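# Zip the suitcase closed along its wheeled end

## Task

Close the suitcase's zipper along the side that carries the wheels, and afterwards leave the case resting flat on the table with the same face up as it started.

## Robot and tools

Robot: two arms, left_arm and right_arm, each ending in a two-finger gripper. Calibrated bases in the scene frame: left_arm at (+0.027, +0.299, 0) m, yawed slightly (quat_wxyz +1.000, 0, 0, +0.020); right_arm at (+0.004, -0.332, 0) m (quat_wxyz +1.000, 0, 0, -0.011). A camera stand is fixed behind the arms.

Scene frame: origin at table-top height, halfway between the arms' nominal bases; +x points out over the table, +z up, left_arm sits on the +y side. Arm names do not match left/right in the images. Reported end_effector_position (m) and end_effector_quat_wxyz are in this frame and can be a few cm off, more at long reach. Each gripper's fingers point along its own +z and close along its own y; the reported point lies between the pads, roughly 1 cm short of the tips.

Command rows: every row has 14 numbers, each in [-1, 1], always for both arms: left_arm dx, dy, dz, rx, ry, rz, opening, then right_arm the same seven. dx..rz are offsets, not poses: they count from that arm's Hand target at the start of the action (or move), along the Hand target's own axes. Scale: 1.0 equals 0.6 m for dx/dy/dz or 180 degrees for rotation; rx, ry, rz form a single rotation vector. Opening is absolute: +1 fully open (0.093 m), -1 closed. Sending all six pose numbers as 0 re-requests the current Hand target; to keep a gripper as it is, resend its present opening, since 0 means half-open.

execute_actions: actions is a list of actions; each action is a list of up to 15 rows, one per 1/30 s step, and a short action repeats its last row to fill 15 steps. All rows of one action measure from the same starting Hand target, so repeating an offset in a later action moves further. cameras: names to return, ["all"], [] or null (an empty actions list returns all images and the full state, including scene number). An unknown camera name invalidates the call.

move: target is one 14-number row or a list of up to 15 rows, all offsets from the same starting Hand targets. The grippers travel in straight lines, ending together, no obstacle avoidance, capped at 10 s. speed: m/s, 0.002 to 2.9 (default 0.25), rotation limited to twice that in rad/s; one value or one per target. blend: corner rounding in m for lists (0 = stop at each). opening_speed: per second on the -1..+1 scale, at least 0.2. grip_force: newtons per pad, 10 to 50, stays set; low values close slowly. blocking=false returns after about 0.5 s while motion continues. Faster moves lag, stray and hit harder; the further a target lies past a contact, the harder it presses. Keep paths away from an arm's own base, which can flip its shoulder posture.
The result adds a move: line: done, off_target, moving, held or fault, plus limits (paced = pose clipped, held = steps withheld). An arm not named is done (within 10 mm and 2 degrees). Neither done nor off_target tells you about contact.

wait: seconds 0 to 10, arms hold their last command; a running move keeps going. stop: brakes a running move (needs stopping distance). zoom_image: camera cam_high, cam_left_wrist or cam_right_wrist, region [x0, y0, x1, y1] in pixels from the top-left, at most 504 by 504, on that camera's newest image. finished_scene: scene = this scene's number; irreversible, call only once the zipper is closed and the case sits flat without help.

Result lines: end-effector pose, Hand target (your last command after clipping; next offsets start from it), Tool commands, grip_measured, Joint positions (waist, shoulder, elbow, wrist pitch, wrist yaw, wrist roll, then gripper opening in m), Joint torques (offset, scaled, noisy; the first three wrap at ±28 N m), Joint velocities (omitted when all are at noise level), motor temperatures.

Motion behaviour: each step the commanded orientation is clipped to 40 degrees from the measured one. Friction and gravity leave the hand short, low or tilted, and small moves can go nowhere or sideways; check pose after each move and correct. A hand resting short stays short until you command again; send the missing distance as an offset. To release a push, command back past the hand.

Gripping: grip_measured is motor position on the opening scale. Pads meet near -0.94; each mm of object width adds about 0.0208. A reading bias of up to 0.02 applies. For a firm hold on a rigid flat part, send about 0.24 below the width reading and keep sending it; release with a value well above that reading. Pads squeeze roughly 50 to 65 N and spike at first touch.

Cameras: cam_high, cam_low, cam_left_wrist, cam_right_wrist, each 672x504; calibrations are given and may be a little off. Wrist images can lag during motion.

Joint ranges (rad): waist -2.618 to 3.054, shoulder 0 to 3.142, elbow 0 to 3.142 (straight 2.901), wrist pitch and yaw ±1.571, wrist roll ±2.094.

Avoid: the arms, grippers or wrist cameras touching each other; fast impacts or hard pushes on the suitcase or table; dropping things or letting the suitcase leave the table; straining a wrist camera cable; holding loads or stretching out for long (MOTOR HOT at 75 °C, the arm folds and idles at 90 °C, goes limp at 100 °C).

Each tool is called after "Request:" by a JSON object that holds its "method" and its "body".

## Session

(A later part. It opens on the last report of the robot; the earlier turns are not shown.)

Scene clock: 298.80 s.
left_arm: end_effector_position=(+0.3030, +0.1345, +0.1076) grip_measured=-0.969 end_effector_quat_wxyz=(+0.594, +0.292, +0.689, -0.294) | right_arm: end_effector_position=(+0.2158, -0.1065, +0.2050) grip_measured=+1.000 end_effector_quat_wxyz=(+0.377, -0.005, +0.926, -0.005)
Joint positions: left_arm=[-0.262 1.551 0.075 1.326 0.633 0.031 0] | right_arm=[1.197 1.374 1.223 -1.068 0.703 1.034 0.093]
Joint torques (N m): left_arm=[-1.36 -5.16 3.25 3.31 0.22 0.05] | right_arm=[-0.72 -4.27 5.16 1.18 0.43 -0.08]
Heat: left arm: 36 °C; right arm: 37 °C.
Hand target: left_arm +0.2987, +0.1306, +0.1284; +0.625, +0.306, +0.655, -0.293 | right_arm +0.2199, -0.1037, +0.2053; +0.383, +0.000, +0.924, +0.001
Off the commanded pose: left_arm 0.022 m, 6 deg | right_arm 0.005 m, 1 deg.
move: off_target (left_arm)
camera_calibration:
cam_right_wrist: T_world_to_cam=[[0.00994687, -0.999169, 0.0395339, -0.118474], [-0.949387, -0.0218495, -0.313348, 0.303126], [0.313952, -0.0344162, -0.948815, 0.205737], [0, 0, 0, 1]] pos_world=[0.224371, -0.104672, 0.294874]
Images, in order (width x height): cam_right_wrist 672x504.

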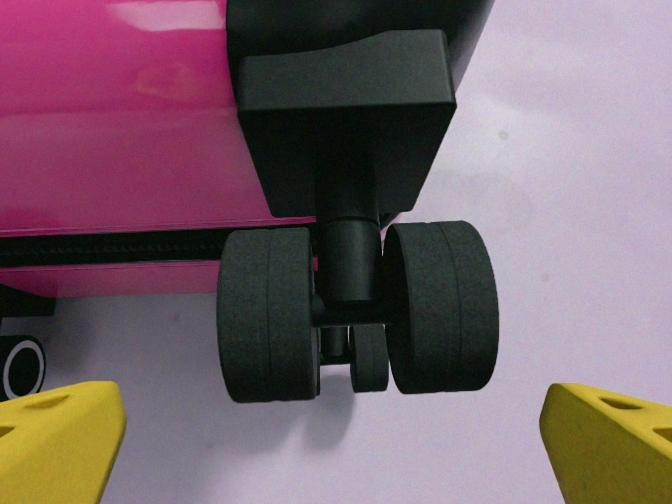

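Request:
{"method": "move", "body": {"target": [0,0,0,0,0,0,-1,-0.014,-0.009,0.052,0,0,0,1], "speed": 0.1, "cameras": ["cam_right_wrist"]}}

Scene clock: 307.53 s.
left_arm: end_effector_position=(+0.3030, +0.1345, +0.1076) grip_measured=-0.969 end_effector_quat_wxyz=(+0.594, +0.292, +0.689, -0.294) | right_arm: end_effector_position=(+0.2441, -0.1125, +0.1907) grip_measured=+1.000 end_effector_quat_wxyz=(+0.379, -0.003, +0.925, -0.005)
Joint positions: left_arm=[-0.262 1.551 0.075 1.326 0.633 0.031 0] | right_arm=[1.087 1.374 1.155 -0.913 0.665 0.905 0.093]
Joint torques (N m): left_arm=[-1.36 -5.14 3.18 3.32 0.26 0.03] | right_arm=[-0.65 -4.01 5.12 1.32 0.32 -0.08]
Heat: left arm: 37 °C; right arm: 36 °C.
Hand target: left_arm +0.2987, +0.1306, +0.1284; +0.625, +0.306, +0.655, -0.293 | right_arm +0.2479, -0.1090, +0.1891; +0.383, +0.000, +0.924, +0.001
Off the commanded pose: left_arm 0.022 m, 6 deg | right_arm 0.005 m, 1 deg.
move: off_target (left_arm)
camera_calibration:
cam_right_wrist: T_world_to_cam=[[0.00623015, -0.999276, 0.0375353, -0.122897], [-0.947928, -0.0178543, -0.317983, 0.326321], [0.318423, -0.0335997, -0.947353, 0.181875], [0, 0, 0, 1]] pos_world=[0.252182, -0.110871, 0.280678]
Images, in order (width x height): cam_right_wrist 672x504.

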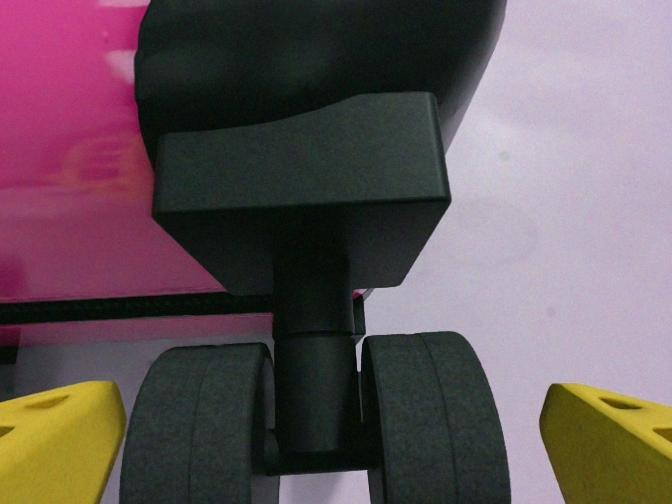

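Request:
{"method": "move", "body": {"target": [0,0,0,0,0,0,-1,0,0.006,0.004,0,0,0,-0.15], "speed": 0.1, "opening_speed": 0.5, "cameras": ["cam_right_wrist","cam_left_wrist"]}}

Scene clock: 314.53 s.
left_arm: end_effector_position=(+0.3030, +0.1345, +0.1076) grip_measured=-0.969 end_effector_quat_wxyz=(+0.594, +0.292, +0.689, -0.294) | right_arm: end_effector_position=(+0.2455, -0.1098, +0.1872) grip_measured=+0.068 end_effector_quat_wxyz=(+0.378, -0.007, +0.926, -0.008)
Joint positions: left_arm=[-0.262 1.551 0.075 1.326 0.633 0.031 0] | right_arm=[1.087 1.389 1.155 -0.903 0.665 0.899 0.048]
Joint torques (N m): left_arm=[-1.37 -5.15 3.29 3.29 0.23 0.01] | right_arm=[-0.5 -4.19 5.6 1.33 0.32 0]
Heat: left arm: 37 °C; right arm: 36 °C.
Hand target: left_arm +0.2987, +0.1306, +0.1284; +0.625, +0.306, +0.655, -0.293 | right_arm +0.2496, -0.1054, +0.1875; +0.383, +0.000, +0.924, +0.001
Off the commanded pose: left_arm 0.022 m, 6 deg | right_arm 0.006 m, 1 deg.
move: off_target (left_arm)
camera_calibration:
cam_left_wrist: T_world_to_cam=[[-0.749318, -0.660883, 0.0419139, 0.312455], [-0.378922, 0.375997, -0.845603, 0.193931], [0.543085, -0.649507, -0.532165, 0.0675706], [0, 0, 0, 1]] pos_world=[0.270916, 0.177467, 0.186851]
cam_right_wrist: T_world_to_cam=[[0.0110974, -0.998885, 0.0458837, -0.122803], [-0.94864, -0.0250255, -0.315367, 0.325565], [0.316164, -0.0400273, -0.94786, 0.178163], [0, 0, 0, 1]] pos_world=[0.253878, -0.107387, 0.277181]
Images, in order (width x height): cam_left_wrist 672x504, cam_right_wrist 672x504.

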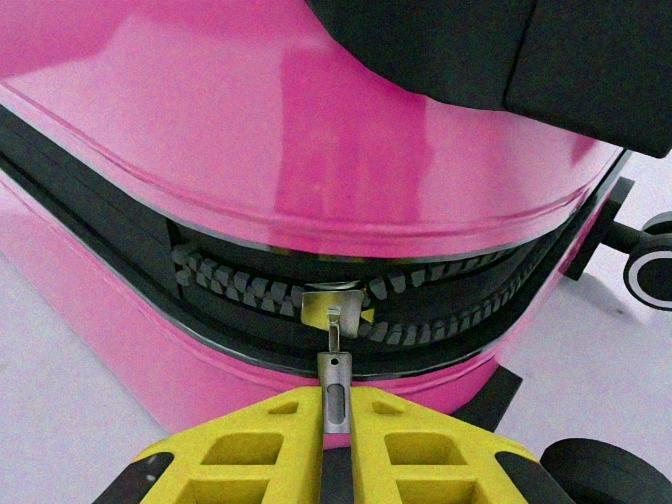

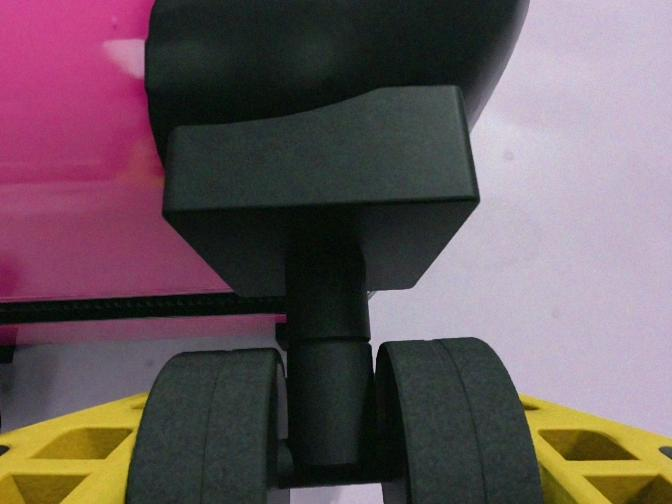

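Request:
{"method": "move", "body": {"target": [0,-0.05,0,0,0,0,-1,0,0,0,0,0,0,-0.15], "speed": 0.05, "cameras": ["cam_right_wrist","cam_left_wrist"]}}

Scene clock: 319.50 s.
left_arm: end_effector_position=(+0.2969, +0.1307, +0.1100) grip_measured=-0.969 end_effector_quat_wxyz=(+0.613, +0.261, +0.700, -0.256) | right_arm: end_effector_position=(+0.2453, -0.1102, +0.1870) grip_measured=+0.052 end_effector_quat_wxyz=(+0.377, -0.007, +0.926, -0.009)
Joint positions: left_arm=[-0.389 1.493 0.022 1.344 0.402 0.011 0] | right_arm=[1.087 1.389 1.155 -0.906 0.665 0.898 0.048]
Joint torques (N m): left_arm=[-3.18 -5.05 2.59 3.25 0.94 0.13] | right_arm=[-0.53 -4.08 5.65 1.36 0.33 0.02]
Heat: left arm: 38 °C; right arm: 35 °C.
Hand target: left_arm +0.2758, +0.1115, +0.1284; +0.625, +0.306, +0.655, -0.293 | right_arm +0.2496, -0.1054, +0.1875; +0.383, +0.000, +0.924, +0.001
Off the commanded pose: left_arm 0.034 m, 9 deg | right_arm 0.006 m, 2 deg.
move: off_target (left_arm)
camera_calibration:
cam_left_wrist: T_world_to_cam=[[-0.677035, -0.735618, 0.022129, 0.295719], [-0.401495, 0.343987, -0.848808, 0.206245], [0.616786, -0.583557, -0.528238, 0.0387197], [0, 0, 0, 1]] pos_world=[0.259136, 0.169186, 0.188972]
cam_right_wrist: T_world_to_cam=[[0.0114663, -0.998762, 0.0484003, -0.123775], [-0.949031, -0.0261167, -0.314099, 0.324935], [0.314974, -0.0423318, -0.948156, 0.178165], [0, 0, 0, 1]] pos_world=[0.253675, -0.107594, 0.276981]
Images, in order (width x height): cam_left_wrist 672x504, cam_right_wrist 672x504.

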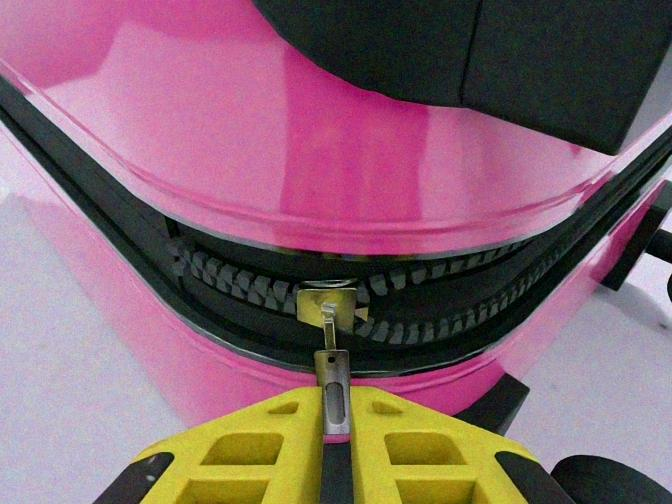

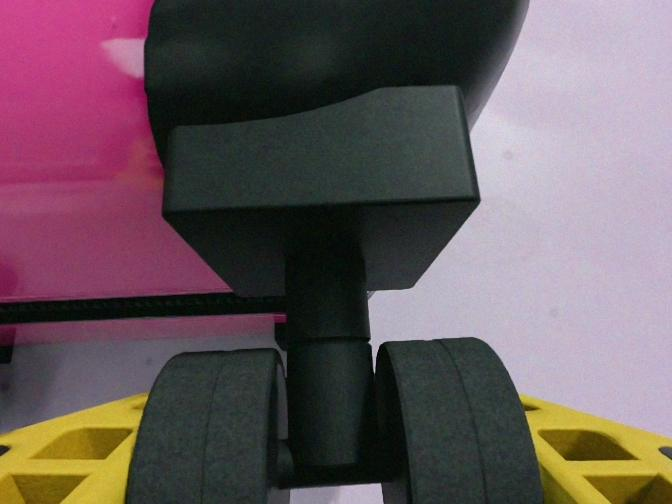

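Request:
{"method": "move", "body": {"target": [0.012,-0.06,-0.005,0,0,0,-1,0,0,0,0,0,0,-0.15], "speed": 0.05, "cameras": ["cam_left_wrist"]}}

Scene clock: 324.03 s.
left_arm: end_effector_position=(+0.2860, +0.1154, +0.1101) grip_measured=-0.969 end_effector_quat_wxyz=(+0.622, +0.234, +0.709, -0.236) | right_arm: end_effector_position=(+0.2443, -0.1106, +0.1860) grip_measured=+0.052 end_effector_quat_wxyz=(+0.374, -0.009, +0.927, -0.010)
Joint positions: left_arm=[-0.585 1.477 -0.004 1.366 0.136 -0.028 0] | right_arm=[1.087 1.389 1.155 -0.911 0.66 0.898 0.048]
Joint torques (N m): left_arm=[-4.92 -3.74 3.48 2.97 1.28 0.46] | right_arm=[-0.51 -4.11 5.7 1.38 0.39 0.02]
Heat: left arm: 38 °C; right arm: 35 °C.
Hand target: left_arm +0.2459, +0.0909, +0.1214; +0.625, +0.307, +0.655, -0.293 | right_arm +0.2496, -0.1054, +0.1875; +0.383, +0.000, +0.924, +0.001
Off the commanded pose: left_arm 0.048 m, 12 deg | right_arm 0.008 m, 2 deg.
joint sent to its limit (left arm) — joint 3 (elbow), lower limit, where the elbow is as bent as it goes. The joint targets are off in position, not in orientation.
move: off_target (left_arm)
camera_calibration:
cam_left_wrist: T_world_to_cam=[[-0.621983, -0.782556, 0.0272623, 0.266251], [-0.426293, 0.309206, -0.850098, 0.218543], [0.656819, -0.540368, -0.525919, 0.0198487], [0, 0, 0, 1]] pos_world=[0.24573, 0.151507, 0.188963]
Images, in order (width x height): cam_left_wrist 672x504.

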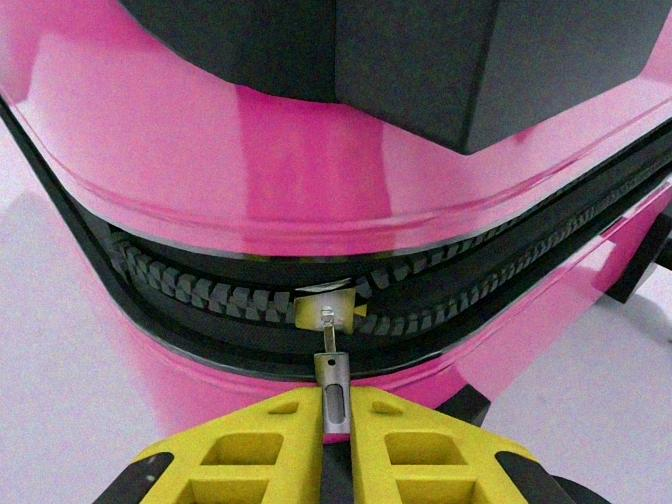

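Request:
{"method": "move", "body": {"target": [-0.008,-0.032,0.048,-0.194,0,0,-1,0,0,0,0,0,0,-0.15], "speed": 0.06, "cameras": ["cam_left_wrist","cam_right_wrist"]}}

Scene clock: 343.50 s.
left_arm: end_effector_position=(+0.2554, +0.1353, +0.1109) grip_measured=-0.990 end_effector_quat_wxyz=(+0.684, -0.006, +0.730, -0.005) | right_arm: end_effector_position=(+0.2332, -0.1258, +0.1910) grip_measured=+0.052 end_effector_quat_wxyz=(+0.357, -0.030, +0.933, -0.022)
Joint positions: left_arm=[-1.26 1.606 0.086 1.331 -1.216 -0.192 0] | right_arm=[1.082 1.338 1.155 -0.992 0.633 0.865 0.048]
Joint torques (N m): left_arm=[-7.8 -2.76 11.34 2.22 1.39 1.36] | right_arm=[0.1 0.38 5.48 2 0.63 0.39]
Motor temperatures (°C): left_arm=[21 25 28 39 21 20 22] | right_arm=[19 21 34 31 18 19 21]
Heat: left arm: 39 °C; right arm: 34 °C.
Hand target: left_arm +0.2498, +0.0563, +0.1249; +0.688, +0.105, +0.713, -0.083 | right_arm +0.2496, -0.1054, +0.1874; +0.383, +0.000, +0.924, +0.001
Off the commanded pose: left_arm 0.080 m, 16 deg | right_arm 0.026 m, 5 deg.
move: off_target (left_arm, right_arm)
camera_calibration:
cam_left_wrist: T_world_to_cam=[[0.00864491, -0.999962, -0.000863616, 0.13426], [-0.483806, -0.00342678, -0.875169, 0.259713], [0.875133, 0.00798358, -0.483817, -0.0834059], [0, 0, 0, 1]] pos_world=[0.197481, 0.135811, 0.187055]
cam_right_wrist: T_world_to_cam=[[0.0473108, -0.995034, 0.0875778, -0.154729], [-0.960177, -0.0694717, -0.270616, 0.303179], [0.275357, -0.0712871, -0.958695, 0.192626], [0, 0, 0, 1]] pos_world=[0.245385, -0.119166, 0.280266]
Images, in order (width x height): cam_left_wrist 672x504, cam_right_wrist 672x504.

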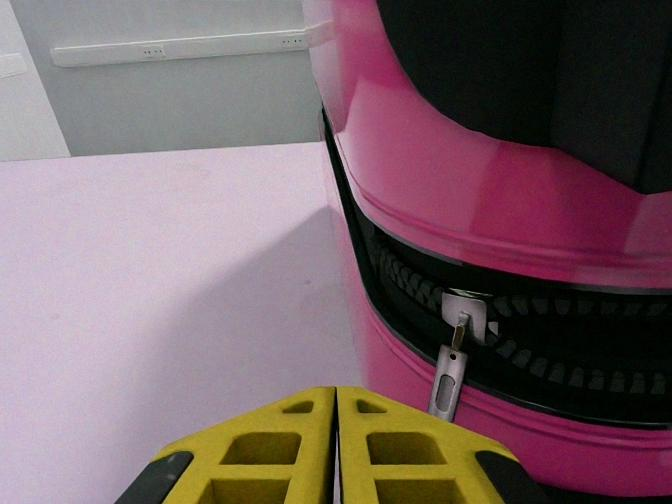

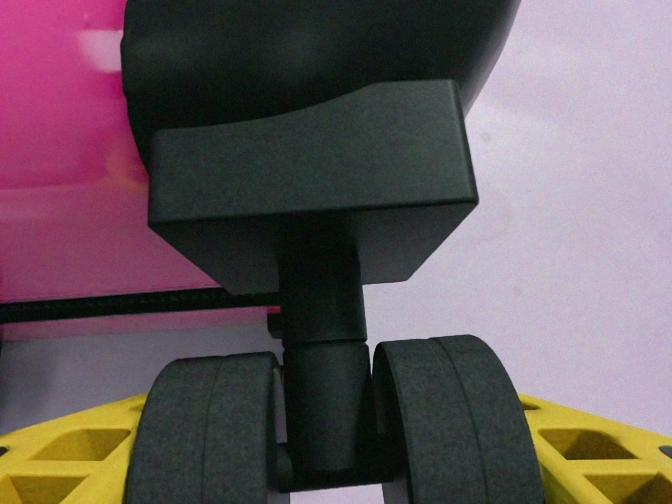

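Request:
{"method": "move", "body": {"target": [[0,0.145,-0.126,0,0,0,-1,0,0,0,0,0,0,-0.15],[-0.233,0.057,-0.148,-0.0765,0.237,-0.0425,1,0,0,0,0,0,0,-0.15]], "speed": 0.12, "cameras": ["cam_left_wrist","cam_high"]}}

Scene clock: 375.70 s.
left_arm: end_effector_position=(+0.1771, +0.1031, +0.2666) grip_measured=+1.000 end_effector_quat_wxyz=(+0.388, +0.005, +0.922, -0.013) | right_arm: end_effector_position=(+0.2411, -0.1095, +0.1862) grip_measured=+0.052 end_effector_quat_wxyz=(+0.369, -0.013, +0.929, -0.004)
Joint positions: left_arm=[-1.458 1.278 1.406 -1.506 -0.778 -1.328 0.093] | right_arm=[1.09 1.381 1.155 -0.917 0.644 0.896 0.048]
Joint torques (N m): left_arm=[0.05 -1.22 8.35 0.32 -0.3 -0.21] | right_arm=[-0.84 -3.4 5.64 1.43 0.55 0.04]
Heat: left arm: 35 °C; right arm: 33 °C.
Hand target: left_arm +0.1774, +0.1078, +0.2688; +0.383, +0.000, +0.924, +0.000 | right_arm +0.2496, -0.1054, +0.1874; +0.383, -0.001, +0.924, +0.001
Off the commanded pose: left_arm 0.005 m, 2 deg | right_arm 0.010 m, 2 deg.
move: done
camera_calibration:
cam_left_wrist: T_world_to_cam=[[-0.025247, -0.999675, 0.00349597, 0.107734], [-0.936845, 0.0224397, -0.349024, 0.29528], [0.348832, -0.012087, -0.937107, 0.276817], [0, 0, 0, 1]] pos_world=[0.182788, 0.104419, 0.362091]
Images, in order (width x height): cam_high 672x504, cam_left_wrist 672x504.

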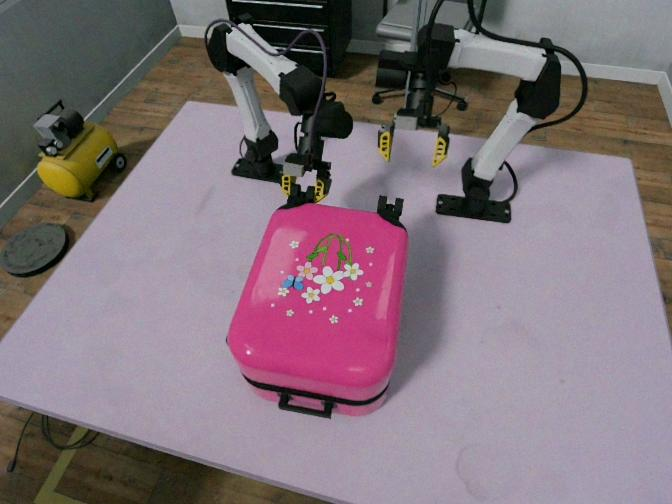

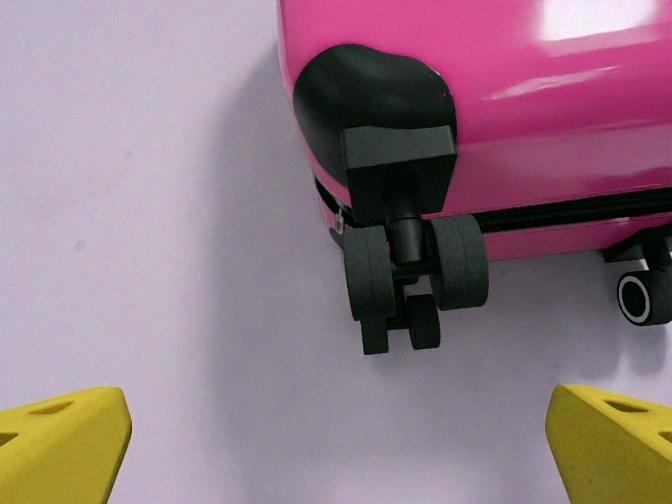

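Request:
{"method": "move", "body": {"target": [[0.02,-0.052,0.08,0,0,0,1,0,0,0,0,0,0,-0.15],[0.028,-0.052,0.158,0,0,0,1,0,0,0,0,0,0,-0.15]], "speed": 0.12, "blend": [0.02,0], "cameras": ["cam_left_wrist"]}}

Scene clock: 382.83 s.
left_arm: end_effector_position=(+0.2149, +0.0843, +0.2154) grip_measured=+1.000 end_effector_quat_wxyz=(+0.384, -0.012, +0.923, +0.004) | right_arm: end_effector_position=(+0.2411, -0.1095, +0.1862) grip_measured=+0.052 end_effector_quat_wxyz=(+0.369, -0.013, +0.929, -0.004)
Joint positions: left_arm=[-1.307 1.334 1.234 -1.199 -0.749 -1.185 0.093] | right_arm=[1.09 1.381 1.155 -0.917 0.644 0.896 0.048]
Joint torques (N m): left_arm=[-0.81 -3.45 7.12 0.95 -0.37 -0.05] | right_arm=[-0.85 -3.44 5.6 1.42 0.54 0.04]
Motor temperatures (°C): left_arm=[23 24 32 34 21 20 21] | right_arm=[19 20 33 33 18 19 22]
Heat: left arm: 34 °C; right arm: 33 °C.
Hand target: left_arm +0.2139, +0.0843, +0.2168; +0.385, -0.011, +0.923, +0.003 (not the last commanded pose) | right_arm +0.2496, -0.1054, +0.1874; +0.383, -0.001, +0.924, +0.001
Off the commanded pose: left_arm 0.032 m, 1 deg | right_arm 0.010 m, 2 deg.
move: held (left_arm; a check stopped the path); path passed 1 of 2 targets; limits=held
pose unreachable (left arm): on one or more control steps of this call, first in action 0 (counted from 0), this arm could not follow its commanded pose, so it was not sent that pose on those steps. It may still have moved: this result reports where it is.
cause: moving toward the commanded pose would bring a part of the arm too close to another arm (this arm's wrist (the part past joint 4) and the right arm's wrist (the part past joint 4), 6 mm apart when this arm was first held).
camera_calibration:
cam_left_wrist: T_world_to_cam=[[0.0187387, -0.999731, -0.0136792, 0.0842812], [-0.939995, -0.0129539, -0.340942, 0.31522], [0.340673, 0.0192472, -0.939985, 0.215093], [0, 0, 0, 1]] pos_world=[0.22145, 0.0842019, 0.310809]
Images, in order (width x height): cam_left_wrist 672x504.

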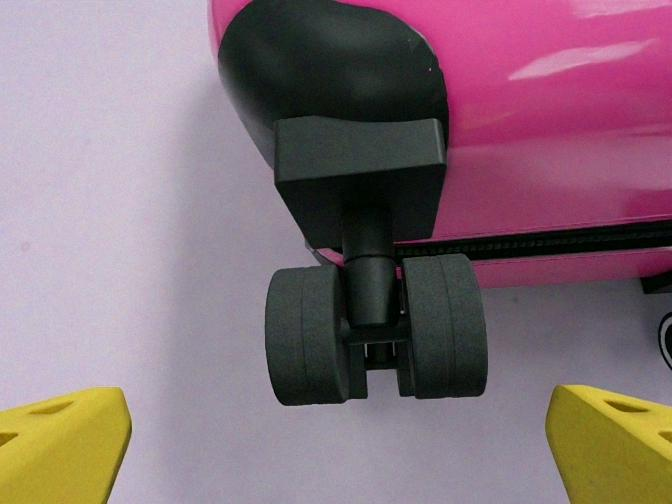

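Request:
{"method": "move", "body": {"target": [[-0.01,0.01,0,0.0785,0,0.0785,1,0,0,0,0,0,0,-0.15],[0.006,-0.012,0.058,0.0785,0,0.0785,1,0,0,0,0,0,0,-0.15]], "speed": 0.1, "blend": [0.005,0], "cameras": ["cam_left_wrist"]}}

Scene clock: 393.70 s.
left_arm: end_effector_position=(+0.2361, +0.0752, +0.2001) grip_measured=+1.000 end_effector_quat_wxyz=(+0.389, +0.144, +0.907, -0.074) | right_arm: end_effector_position=(+0.2411, -0.1095, +0.1862) grip_measured=+0.052 end_effector_quat_wxyz=(+0.369, -0.013, +0.929, -0.004)
Joint positions: left_arm=[-1.136 1.134 0.98 -0.759 -0.519 -0.6 0.093] | right_arm=[1.09 1.381 1.155 -0.917 0.644 0.896 0.048]
Joint torques (N m): left_arm=[-0.01 -1.58 5.74 1.86 -0.09 0.05] | right_arm=[-0.85 -3.41 5.59 1.44 0.54 0.05]
Heat: left arm: 33 °C; right arm: 33 °C.
Hand target: left_arm +0.2362, +0.0775, +0.1897; +0.380, +0.150, +0.911, -0.063 | right_arm +0.2496, -0.1054, +0.1874; +0.383, -0.001, +0.924, +0.001
Off the commanded pose: left_arm 0.011 m, 2 deg | right_arm 0.010 m, 2 deg.
move: off_target (left_arm)
camera_calibration:
cam_left_wrist: T_world_to_cam=[[-0.324657, -0.945819, 0.00498039, 0.147883], [-0.881293, 0.300588, -0.364651, 0.29704], [0.343396, -0.122776, -0.931131, 0.202027], [0, 0, 0, 1]] pos_world=[0.240416, 0.0753878, 0.295693]
Images, in order (width x height): cam_left_wrist 672x504.

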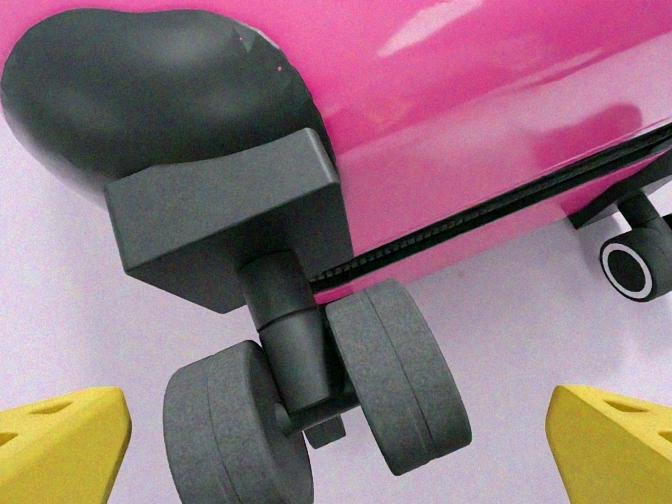

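Request:
{"method": "move", "body": {"target": [0,0.005,0.006,0,0,0,0.05,0,0,0,0,0,0,-0.15], "speed": 0.1, "opening_speed": 0.5, "cameras": ["cam_left_wrist"]}}

Scene clock: 401.00 s.
left_arm: end_effector_position=(+0.2409, +0.0779, +0.1975) grip_measured=+0.137 end_effector_quat_wxyz=(+0.389, +0.142, +0.908, -0.071) | right_arm: end_effector_position=(+0.2413, -0.1093, +0.1864) grip_measured=+0.052 end_effector_quat_wxyz=(+0.369, -0.013, +0.929, -0.004)
Joint positions: left_arm=[-1.112 1.134 0.969 -0.742 -0.508 -0.582 0.052] | right_arm=[1.09 1.381 1.155 -0.916 0.644 0.897 0.048]
Joint torques (N m): left_arm=[-0.39 -1.84 5.59 1.92 -0.09 0.07] | right_arm=[-0.91 -3.36 5.59 1.44 0.53 0.05]
Heat: left arm: 33 °C; right arm: 33 °C.
Hand target: left_arm +0.2396, +0.0795, +0.1872; +0.380, +0.150, +0.911, -0.063 | right_arm +0.2496, -0.1054, +0.1875; +0.383, +0.000, +0.924, +0.001
Off the commanded pose: left_arm 0.011 m, 2 deg | right_arm 0.009 m, 2 deg.
move: off_target (left_arm)
camera_calibration:
cam_left_wrist: T_world_to_cam=[[-0.319599, -0.947549, 0.00280092, 0.151382], [-0.882945, 0.296734, -0.363809, 0.300114], [0.343895, -0.118746, -0.931469, 0.197897], [0, 0, 0, 1]] pos_world=[0.24531, 0.0778871, 0.293095]
Images, in order (width x height): cam_left_wrist 672x504.

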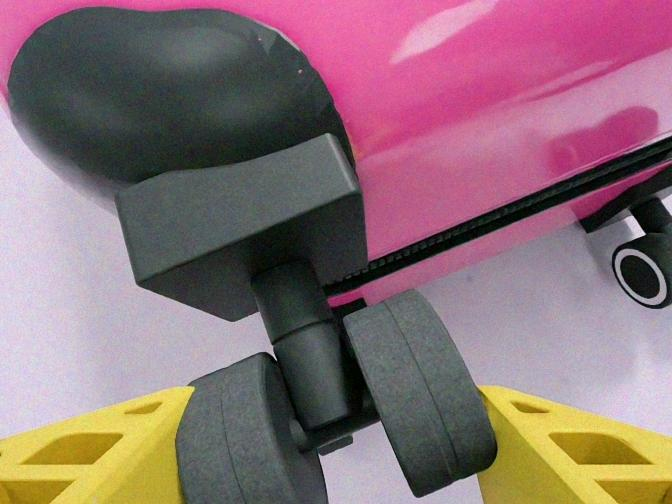

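Request:
{"method": "move", "body": {"target": [-0.1225,0.059,0.123,0,0,0,0.05,-0.13,0,0.13,0,0,0,-0.15], "speed": 0.06, "cameras": ["cam_left_wrist","cam_high","cam_right_wrist"]}}

Scene clock: 410.20 s.
left_arm: end_effector_position=(+0.3497, +0.0840, +0.1987) grip_measured=+0.117 end_effector_quat_wxyz=(+0.402, +0.144, +0.902, -0.057) | right_arm: end_effector_position=(+0.3464, -0.1071, +0.1834) grip_measured=+0.052 end_effector_quat_wxyz=(+0.371, -0.009, +0.929, +0.001)
Joint positions: left_arm=[-0.76 1.361 1.089 -0.507 -0.308 -0.274 0.051] | right_arm=[0.8 1.587 1.303 -0.687 0.498 0.602 0.048]
Joint torques (N m): left_arm=[0.08 -1.69 8.66 1.88 0.26 -0.08] | right_arm=[-1.47 -4.29 8.14 1.58 0.34 -0.1]
Heat: left arm: 33 °C; right arm: 33 °C.
Hand target: left_arm +0.3496, +0.0797, +0.1874; +0.380, +0.150, +0.911, -0.063 | right_arm +0.3598, -0.1052, +0.1875; +0.383, -0.001, +0.924, +0.001
Off the commanded pose: left_arm 0.012 m, 3 deg | right_arm 0.014 m, 2 deg.
move: off_target (left_arm, right_arm)
camera_calibration:
cam_left_wrist: T_world_to_cam=[[-0.310972, -0.94998, -0.0288974, 0.195399], [-0.873231, 0.297587, -0.385889, 0.395679], [0.375186, -0.0947666, -0.922093, 0.147495], [0, 0, 0, 1]] pos_world=[0.350945, 0.0818534, 0.294338]
cam_right_wrist: T_world_to_cam=[[0.0218076, -0.999286, 0.0308685, -0.122061], [-0.953104, -0.0301023, -0.301143, 0.418447], [0.301857, -0.0228536, -0.953079, 0.150537], [0, 0, 0, 1]] pos_world=[0.356044, -0.105938, 0.273254]
Images, in order (width x height): cam_high 672x504, cam_left_wrist 672x504, cam_right_wrist 672x504.

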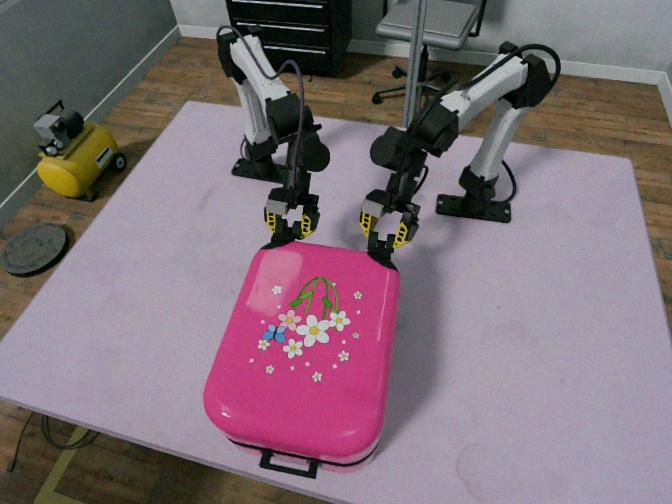

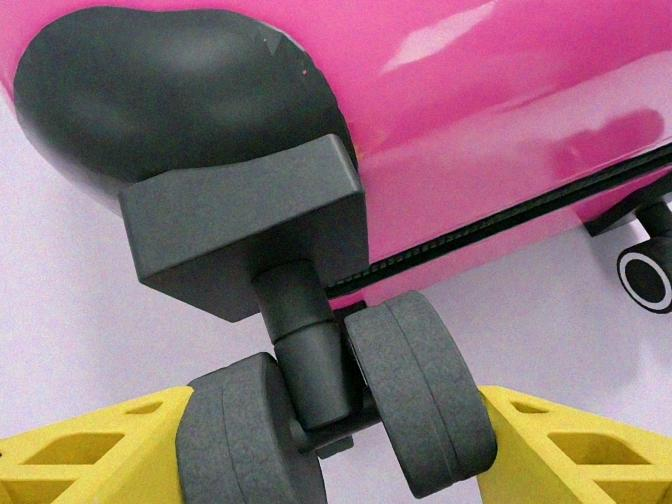

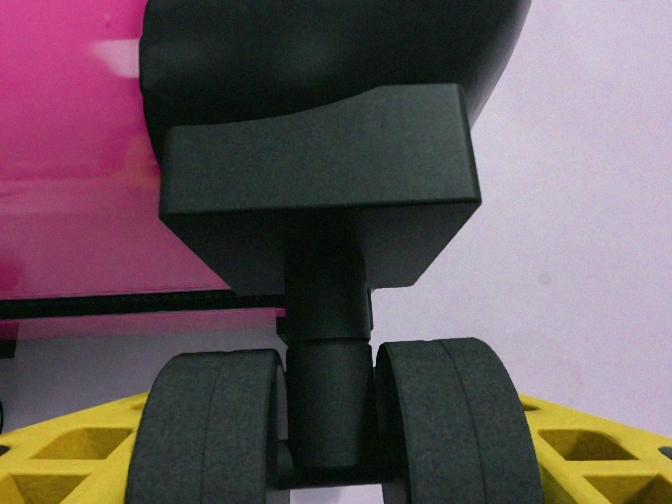

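Request:
{"method": "move", "body": {"target": [[0,0,0,0,0,0,0.7,0,0,0,0,0,0,-0.15],[-0.006,0.042,-0.195,0,0,0,0.7,0,0,0,0,0,0,-0.15],[0.123,0.1,-0.007,0.0916,-0.33,0.024,-0.3,0,0,0,0,0,0,-0.15]], "speed": 0.15, "cameras": ["cam_left_wrist"]}}

Scene clock: 434.93 s.
left_arm: end_effector_position=(+0.3166, +0.1527, +0.1291) grip_measured=-0.298 end_effector_quat_wxyz=(+0.664, +0.202, +0.686, -0.219) | right_arm: end_effector_position=(+0.3464, -0.1071, +0.1834) grip_measured=+0.052 end_effector_quat_wxyz=(+0.371, -0.009, +0.929, +0.001)
Joint positions: left_arm=[-0.362 1.556 0.022 1.511 0.282 -0.026 0.031] | right_arm=[0.8 1.587 1.303 -0.687 0.498 0.602 0.048]
Joint torques (N m): left_arm=[0.29 -1.65 3.77 3.24 0.18 0.15] | right_arm=[-1.59 -4.31 8.12 1.58 0.35 -0.08]
Heat: left arm: 34 °C; right arm: 34 °C.
Hand target: left_arm +0.3169, +0.1541, +0.1379; +0.757, +0.182, +0.580, -0.239 | right_arm +0.3598, -0.1052, +0.1875; +0.383, -0.001, +0.924, +0.001
Off the commanded pose: left_arm 0.009 m, 17 deg | right_arm 0.014 m, 2 deg.
joint sent to its limit (left arm) — joint 4 (wrist pitch), upper limit. The joint targets are off in orientation, not in position.
move: off_target (left_arm, right_arm); target 3's new opening was sent with left_arm's hand 0.009 m and 17 deg from that target
camera_calibration:
cam_left_wrist: T_world_to_cam=[[-0.56221, -0.826815, 0.0172567, 0.303137], [-0.378165, 0.238472, -0.894496, 0.237492], [0.735467, -0.50942, -0.446743, -0.00987299], [0, 0, 0, 1]] pos_world=[0.267499, 0.188974, 0.202793]
Images, in order (width x height): cam_left_wrist 672x504.

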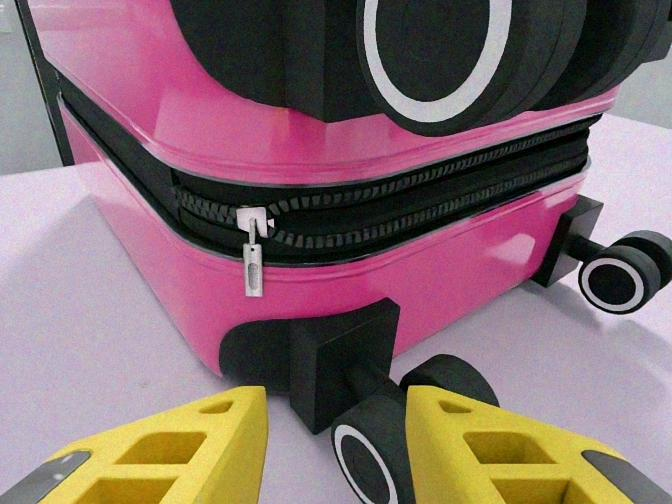

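Request:
{"method": "move", "body": {"target": [0.055,0.065,0.142,0,0,0,-0.3,0,0,0,0,0,0,-0.15], "speed": 0.1, "cameras": ["cam_left_wrist"]}}

Scene clock: 446.30 s.
left_arm: end_effector_position=(+0.4051, +0.1344, +0.1168) grip_measured=-0.298 end_effector_quat_wxyz=(+0.666, +0.207, +0.680, -0.225) | right_arm: end_effector_position=(+0.3528, -0.1070, +0.1833) grip_measured=+0.052 end_effector_quat_wxyz=(+0.377, -0.003, +0.926, +0.001)
Joint positions: left_arm=[-0.309 1.909 0.372 1.524 0.352 -0.025 0.031] | right_arm=[0.791 1.598 1.306 -0.664 0.503 0.599 0.048]
Joint torques (N m): left_arm=[-0.14 -3.89 6.67 3.03 0.07 0.06] | right_arm=[-0.72 -5.41 7.98 1.37 0.31 -0.05]
Heat: left arm: 37 °C; right arm: 35 °C.
Hand target: left_arm +0.4136, +0.1340, +0.1281; +0.757, +0.182, +0.580, -0.239 | right_arm +0.3599, -0.1052, +0.1874; +0.383, -0.001, +0.924, +0.001
Off the commanded pose: left_arm 0.014 m, 16 deg | right_arm 0.008 m, 1 deg.
joint sent to its limit (left arm) — joint 4 (wrist pitch), upper limit. The joint targets are off in orientation, not in position.
move: off_target (left_arm)
camera_calibration:
cam_left_wrist: T_world_to_cam=[[-0.576243, -0.81716, 0.0138693, 0.342715], [-0.364043, 0.241447, -0.899542, 0.258739], [0.731722, -0.523404, -0.436614, -0.0875067], [0, 0, 0, 1]] pos_world=[0.35571, 0.17178, 0.189787]
Images, in order (width x height): cam_left_wrist 672x504.

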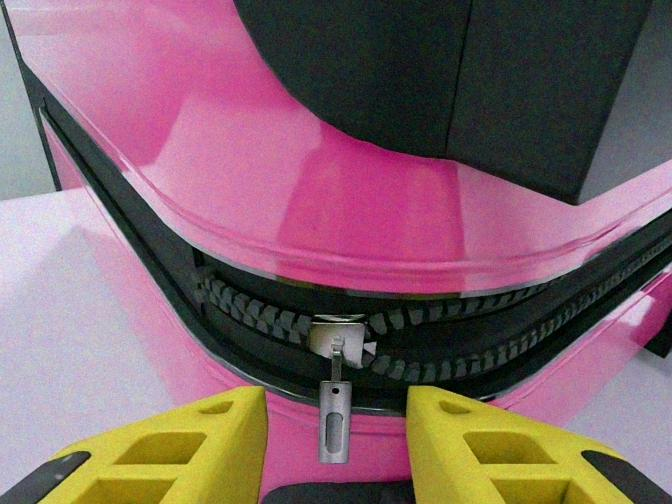

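Request:
{"method": "move", "body": {"target": [[0.006,0,0.024,0,0.083,0,-0.3,0,0,0,0,0,0,-0.15],[0.006,0,0.024,0,0.083,0,-1,0,0,0,0,0,0,-0.15]], "speed": 0.06, "opening_speed": 0.6, "cameras": ["cam_left_wrist"]}}

Scene clock: 455.80 s.
left_arm: end_effector_position=(+0.4161, +0.1274, +0.1160) grip_measured=-0.987 end_effector_quat_wxyz=(+0.660, +0.210, +0.687, -0.222) | right_arm: end_effector_position=(+0.3587, -0.1113, +0.1845) grip_measured=+0.051 end_effector_quat_wxyz=(+0.386, +0.006, +0.923, -0.006)
Joint positions: left_arm=[-0.324 1.909 0.424 1.452 0.338 -0.016 0] | right_arm=[0.78 1.604 1.306 -0.649 0.524 0.598 0.048]
Joint torques (N m): left_arm=[-0.61 -6.48 7.35 2.43 -0.06 0.15] | right_arm=[0.28 -5.94 8.02 1.26 0.08 -0.06]
Heat: left arm: 38 °C; right arm: 36 °C.
Hand target: left_arm +0.4258, +0.1255, +0.1285; +0.675, +0.212, +0.674, -0.213 | right_arm +0.3599, -0.1052, +0.1875; +0.383, +0.000, +0.924, +0.001
Off the commanded pose: left_arm 0.016 m, 3 deg | right_arm 0.007 m, 1 deg.
move: off_target (left_arm); target 2's new opening was sent with left_arm's hand 0.016 m and 3 deg from that target
camera_calibration:
cam_left_wrist: T_world_to_cam=[[-0.576171, -0.817254, 0.0111065, 0.343679], [-0.376597, 0.253394, -0.891048, 0.266449], [0.725398, -0.517578, -0.453774, -0.0956274], [0, 0, 0, 1]] pos_world=[0.36773, 0.163862, 0.190209]
Images, in order (width x height): cam_left_wrist 672x504.

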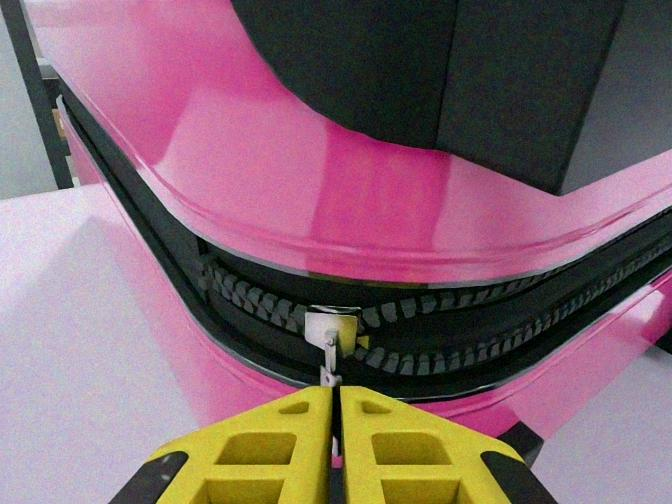

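Request:
{"method": "zoom_image", "body": {"camera": "cam_left_wrist", "region": [240, 290, 440, 440]}}

Scaled by 2.520 from the camera's 672x504 image, which has a finer 960x720 frame.

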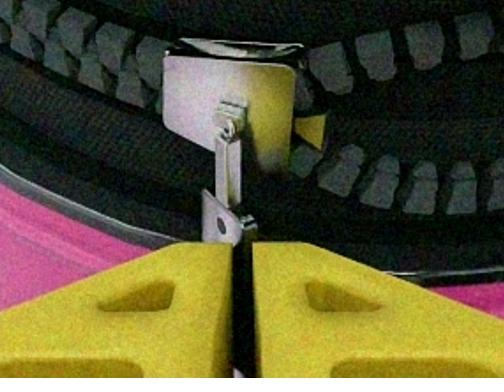

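Request:
{"method": "move", "body": {"target": [-0.004,-0.07,0,0,0,0,-1,0,0,0,0,0,0,-0.15], "speed": 0.05, "cameras": ["cam_left_wrist"]}}

Scene clock: 464.50 s.
left_arm: end_effector_position=(+0.4182, +0.1194, +0.1175) grip_measured=-0.987 end_effector_quat_wxyz=(+0.673, +0.169, +0.698, -0.176) | right_arm: end_effector_position=(+0.3600, -0.1141, +0.1848) grip_measured=+0.051 end_effector_quat_wxyz=(+0.387, +0.009, +0.922, -0.010)
Joint positions: left_arm=[-0.43 1.9 0.424 1.445 0.103 -0.016 0] | right_arm=[0.776 1.604 1.306 -0.65 0.531 0.598 0.048]
Joint torques (N m): left_arm=[-4.03 -8.39 3.82 2.74 0.73 0.13] | right_arm=[0.72 -5.91 7.94 1.27 0.03 -0.05]
Heat: left arm: 38 °C; right arm: 36 °C.
Hand target: left_arm +0.4017, +0.0910, +0.1309; +0.675, +0.212, +0.674, -0.213 | right_arm +0.3599, -0.1051, +0.1875; +0.383, -0.001, +0.924, +0.001
Off the commanded pose: left_arm 0.035 m, 7 deg | right_arm 0.009 m, 2 deg.
move: off_target (left_arm)
camera_calibration:
cam_left_wrist: T_world_to_cam=[[-0.46682, -0.884347, 0.00301025, 0.301581], [-0.402648, 0.209513, -0.891055, 0.286748], [0.787371, -0.417175, -0.453885, -0.13854], [0, 0, 0, 1]] pos_world=[0.365325, 0.14883, 0.191719]
Images, in order (width x height): cam_left_wrist 672x504.

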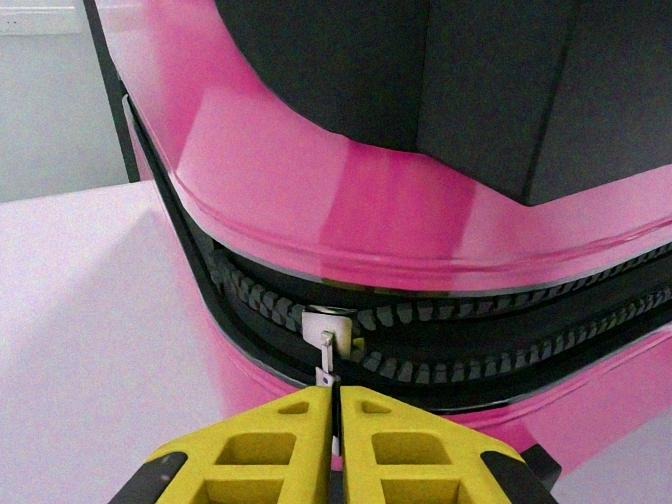

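Continue pulling more.

Request:
{"method": "move", "body": {"target": [0.01,-0.05,-0.015,0,0,0,-1,0,0,0,0,0,0,-0.15], "speed": 0.05, "cameras": ["cam_left_wrist"]}}

Scene clock: 468.83 s.
left_arm: end_effector_position=(+0.4040, +0.1118, +0.1165) grip_measured=-0.990 end_effector_quat_wxyz=(+0.675, +0.121, +0.705, -0.184) | right_arm: end_effector_position=(+0.3592, -0.1163, +0.1843) grip_measured=+0.051 end_effector_quat_wxyz=(+0.383, +0.008, +0.924, -0.013)
Joint positions: left_arm=[-0.517 1.9 0.382 1.496 -0.04 -0.098 0] | right_arm=[0.773 1.604 1.31 -0.665 0.53 0.598 0.048]
Joint torques (N m): left_arm=[-5.98 -6.84 2.28 3.04 0.96 0.87] | right_arm=[0.92 -5.91 7.66 1.38 0.03 -0.04]
Heat: left arm: 38 °C; right arm: 37 °C.
Hand target: left_arm +0.3772, +0.0716, +0.1249; +0.675, +0.212, +0.674, -0.213 | right_arm +0.3599, -0.1051, +0.1876; +0.383, -0.001, +0.924, +0.001
Off the commanded pose: left_arm 0.049 m, 12 deg | right_arm 0.012 m, 2 deg.
move: off_target (left_arm, right_arm)
camera_calibration:
cam_left_wrist: T_world_to_cam=[[-0.41359, -0.906833, 0.0812273, 0.260139], [-0.435994, 0.118945, -0.892054, 0.305434], [0.799282, -0.404359, -0.444569, -0.138389], [0, 0, 0, 1]] pos_world=[0.35137, 0.143613, 0.18981]
Images, in order (width x height): cam_left_wrist 672x504.

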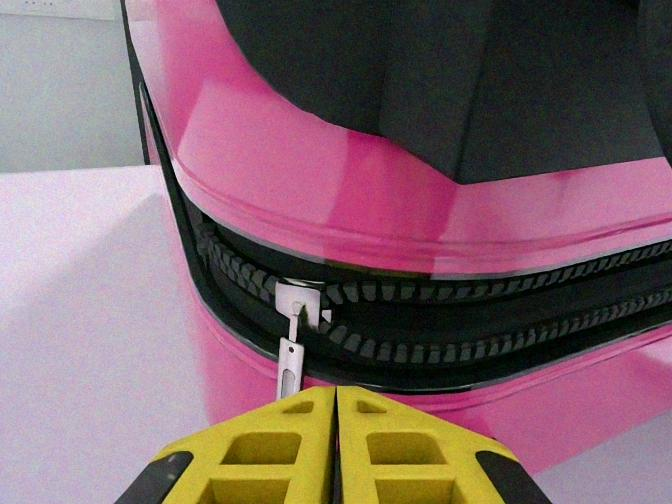

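Request:
{"method": "move", "body": {"target": [-0.03,0.103,-0.025,0,0,0,-0.5,0,0,0,0,0,0,-0.15], "speed": 0.08, "cameras": ["cam_left_wrist"]}}

Scene clock: 478.10 s.
left_arm: end_effector_position=(+0.4001, +0.1305, +0.1342) grip_measured=-0.502 end_effector_quat_wxyz=(+0.667, +0.204, +0.682, -0.218) | right_arm: end_effector_position=(+0.3590, -0.1153, +0.1845) grip_measured=+0.051 end_effector_quat_wxyz=(+0.382, +0.008, +0.924, -0.011)
Joint positions: left_arm=[-0.34 1.786 0.361 1.41 0.307 -0.02 0.021] | right_arm=[0.773 1.604 1.312 -0.665 0.525 0.599 0.048]
Joint torques (N m): left_arm=[-0.1 -7.39 5.01 2.4 0.18 0.16] | right_arm=[0.94 -5.91 7.57 1.39 0.08 -0.07]
Motor temperatures (°C): left_arm=[21 26 30 40 20 20 21] | right_arm=[19 23 36 33 18 19 23]
Heat: left arm: 40 °C; right arm: 36 °C.
Hand target: left_arm +0.4002, +0.1308, +0.1427; +0.675, +0.212, +0.674, -0.213 | right_arm +0.3599, -0.1052, +0.1875; +0.383, -0.001, +0.924, +0.001
Off the commanded pose: left_arm 0.009 m, 2 deg | right_arm 0.011 m, 2 deg.
move: off_target (right_arm)
camera_calibration:
cam_left_wrist: T_world_to_cam=[[-0.564061, -0.825688, 0.00863429, 0.333353], [-0.366656, 0.241082, -0.898578, 0.274577], [0.739864, -0.510019, -0.438728, -0.0830935], [0, 0, 0, 1]] pos_world=[0.350185, 0.166671, 0.207395]
Images, in order (width x height): cam_left_wrist 672x504.

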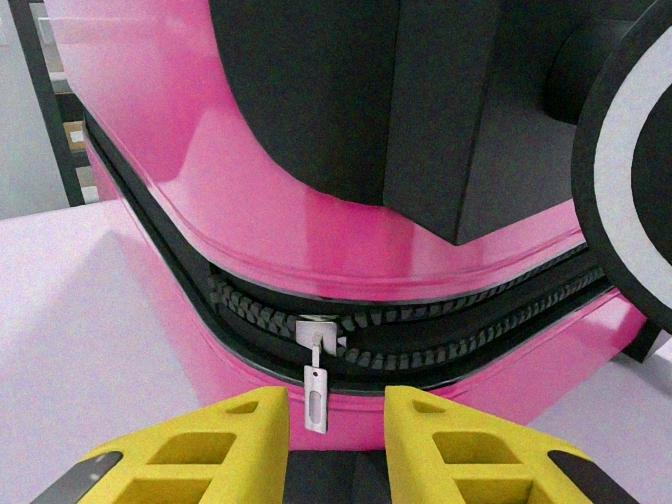

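Request:
{"method": "move", "body": {"target": [0.003,0.011,0.04,0,0,0,-0.5,0,0,0,0,0,0,-0.15], "speed": 0.06, "cameras": ["cam_left_wrist"]}}

Request:
{"method": "zoom_image", "body": {"camera": "cam_left_wrist", "region": [240, 290, 440, 440]}}

Scene clock: 526.43 s.
left_arm: end_effector_position=(+0.4184, +0.1248, +0.1430) grip_measured=-0.502 end_effector_quat_wxyz=(+0.676, +0.205, +0.674, -0.218) | right_arm: end_effector_position=(+0.3590, -0.1153, +0.1845) grip_measured=+0.051 end_effector_quat_wxyz=(+0.382, +0.008, +0.924, -0.011)
Joint positions: left_arm=[-0.34 1.815 0.44 1.384 0.307 -0.02 0.021] | right_arm=[0.773 1.604 1.312 -0.665 0.525 0.599 0.048]
Joint torques (N m): left_arm=[-0.54 -4.08 6.95 2.43 0.13 0.13] | right_arm=[0.9 -5.94 7.54 1.38 0.11 -0.07]
Heat: left arm: 38 °C; right arm: 37 °C.
Hand target: left_arm +0.4237, +0.1224, +0.1411; +0.675, +0.212, +0.673, -0.213 | right_arm +0.3599, -0.1052, +0.1875; +0.383, -0.001, +0.924, +0.001
Off the commanded pose: left_arm 0.006 m, 1 deg | right_arm 0.011 m, 2 deg.
move: off_target (right_arm)
camera_calibration:
cam_left_wrist: T_world_to_cam=[[-0.564521, -0.825418, 0.00124545, 0.340062], [-0.345908, 0.235203, -0.90831, 0.283971], [0.749442, -0.513191, -0.418296, -0.102148], [0, 0, 0, 1]] pos_world=[0.366754, 0.16148, 0.214782]
Images, in order (width x height): cam_left_wrist 672x504.

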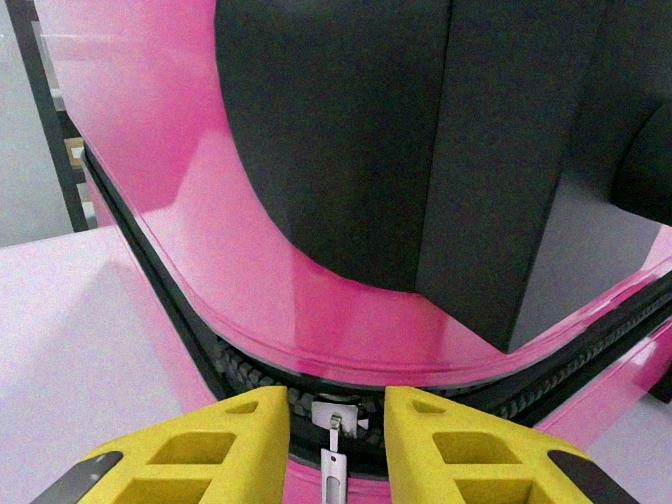

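Scaled by 2.520 from the camera's 672x504 image, which has a finer 960x720 frame.

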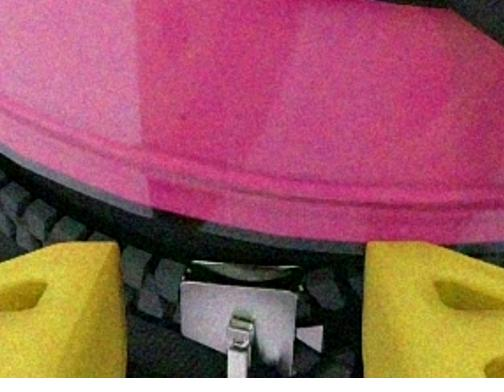

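Request:
{"method": "move", "body": {"target": [0.004,0.002,0.004,0,0,0,-0.95,0,0,0,0,0,0,-0.15], "speed": 0.06, "opening_speed": 0.6, "cameras": ["cam_left_wrist"]}}

Request:
{"method": "zoom_image", "body": {"camera": "cam_left_wrist", "region": [240, 290, 440, 440]}}

Scene clock: 534.33 s.
left_arm: end_effector_position=(+0.4209, +0.1240, +0.1386) grip_measured=-0.947 end_effector_quat_wxyz=(+0.672, +0.205, +0.677, -0.218) | right_arm: end_effector_position=(+0.3590, -0.1153, +0.1845) grip_measured=+0.051 end_effector_quat_wxyz=(+0.382, +0.008, +0.924, -0.011)
Joint positions: left_arm=[-0.34 1.834 0.45 1.383 0.307 -0.019 0] | right_arm=[0.773 1.604 1.312 -0.665 0.525 0.599 0.048]
Joint torques (N m): left_arm=[-0.49 -4.27 6.83 2.51 0.14 0.14] | right_arm=[0.9 -5.96 7.54 1.41 0.1 -0.07]
Heat: left arm: 39 °C; right arm: 37 °C.
Hand target: left_arm +0.4263, +0.1220, +0.1388; +0.675, +0.212, +0.673, -0.213 | right_arm +0.3599, -0.1052, +0.1875; +0.383, -0.001, +0.924, +0.001
Off the commanded pose: left_arm 0.006 m, 1 deg | right_arm 0.011 m, 2 deg.
move: off_target (right_arm)
camera_calibration:
cam_left_wrist: T_world_to_cam=[[-0.564457, -0.825454, 0.00366174, 0.340467], [-0.354023, 0.238074, -0.904427, 0.283469], [0.745692, -0.511807, -0.426612, -0.103706], [0, 0, 0, 1]] pos_world=[0.369866, 0.160476, 0.210888]
Images, in order (width x height): cam_left_wrist 672x504.

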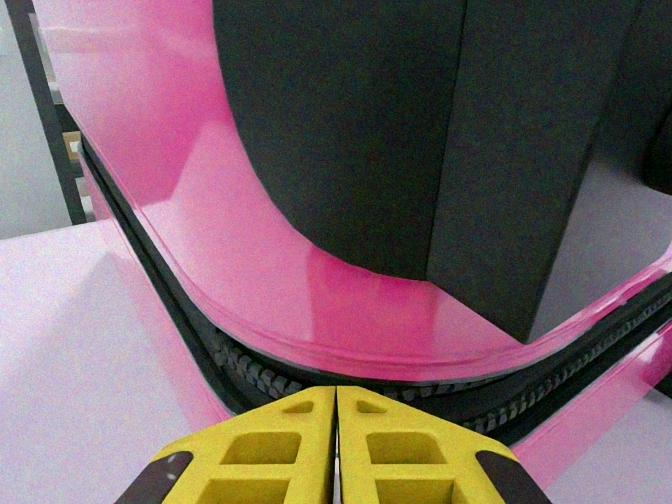

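Scaled by 2.520 from the camera's 672x504 image, which has a finer 960x720 frame.

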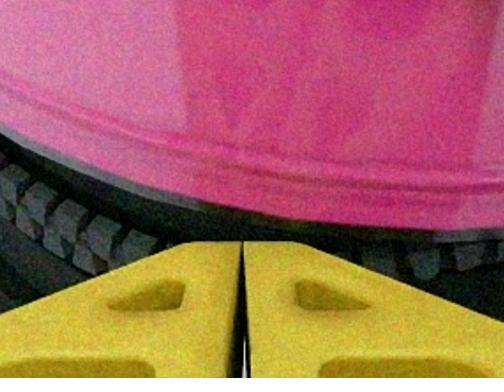

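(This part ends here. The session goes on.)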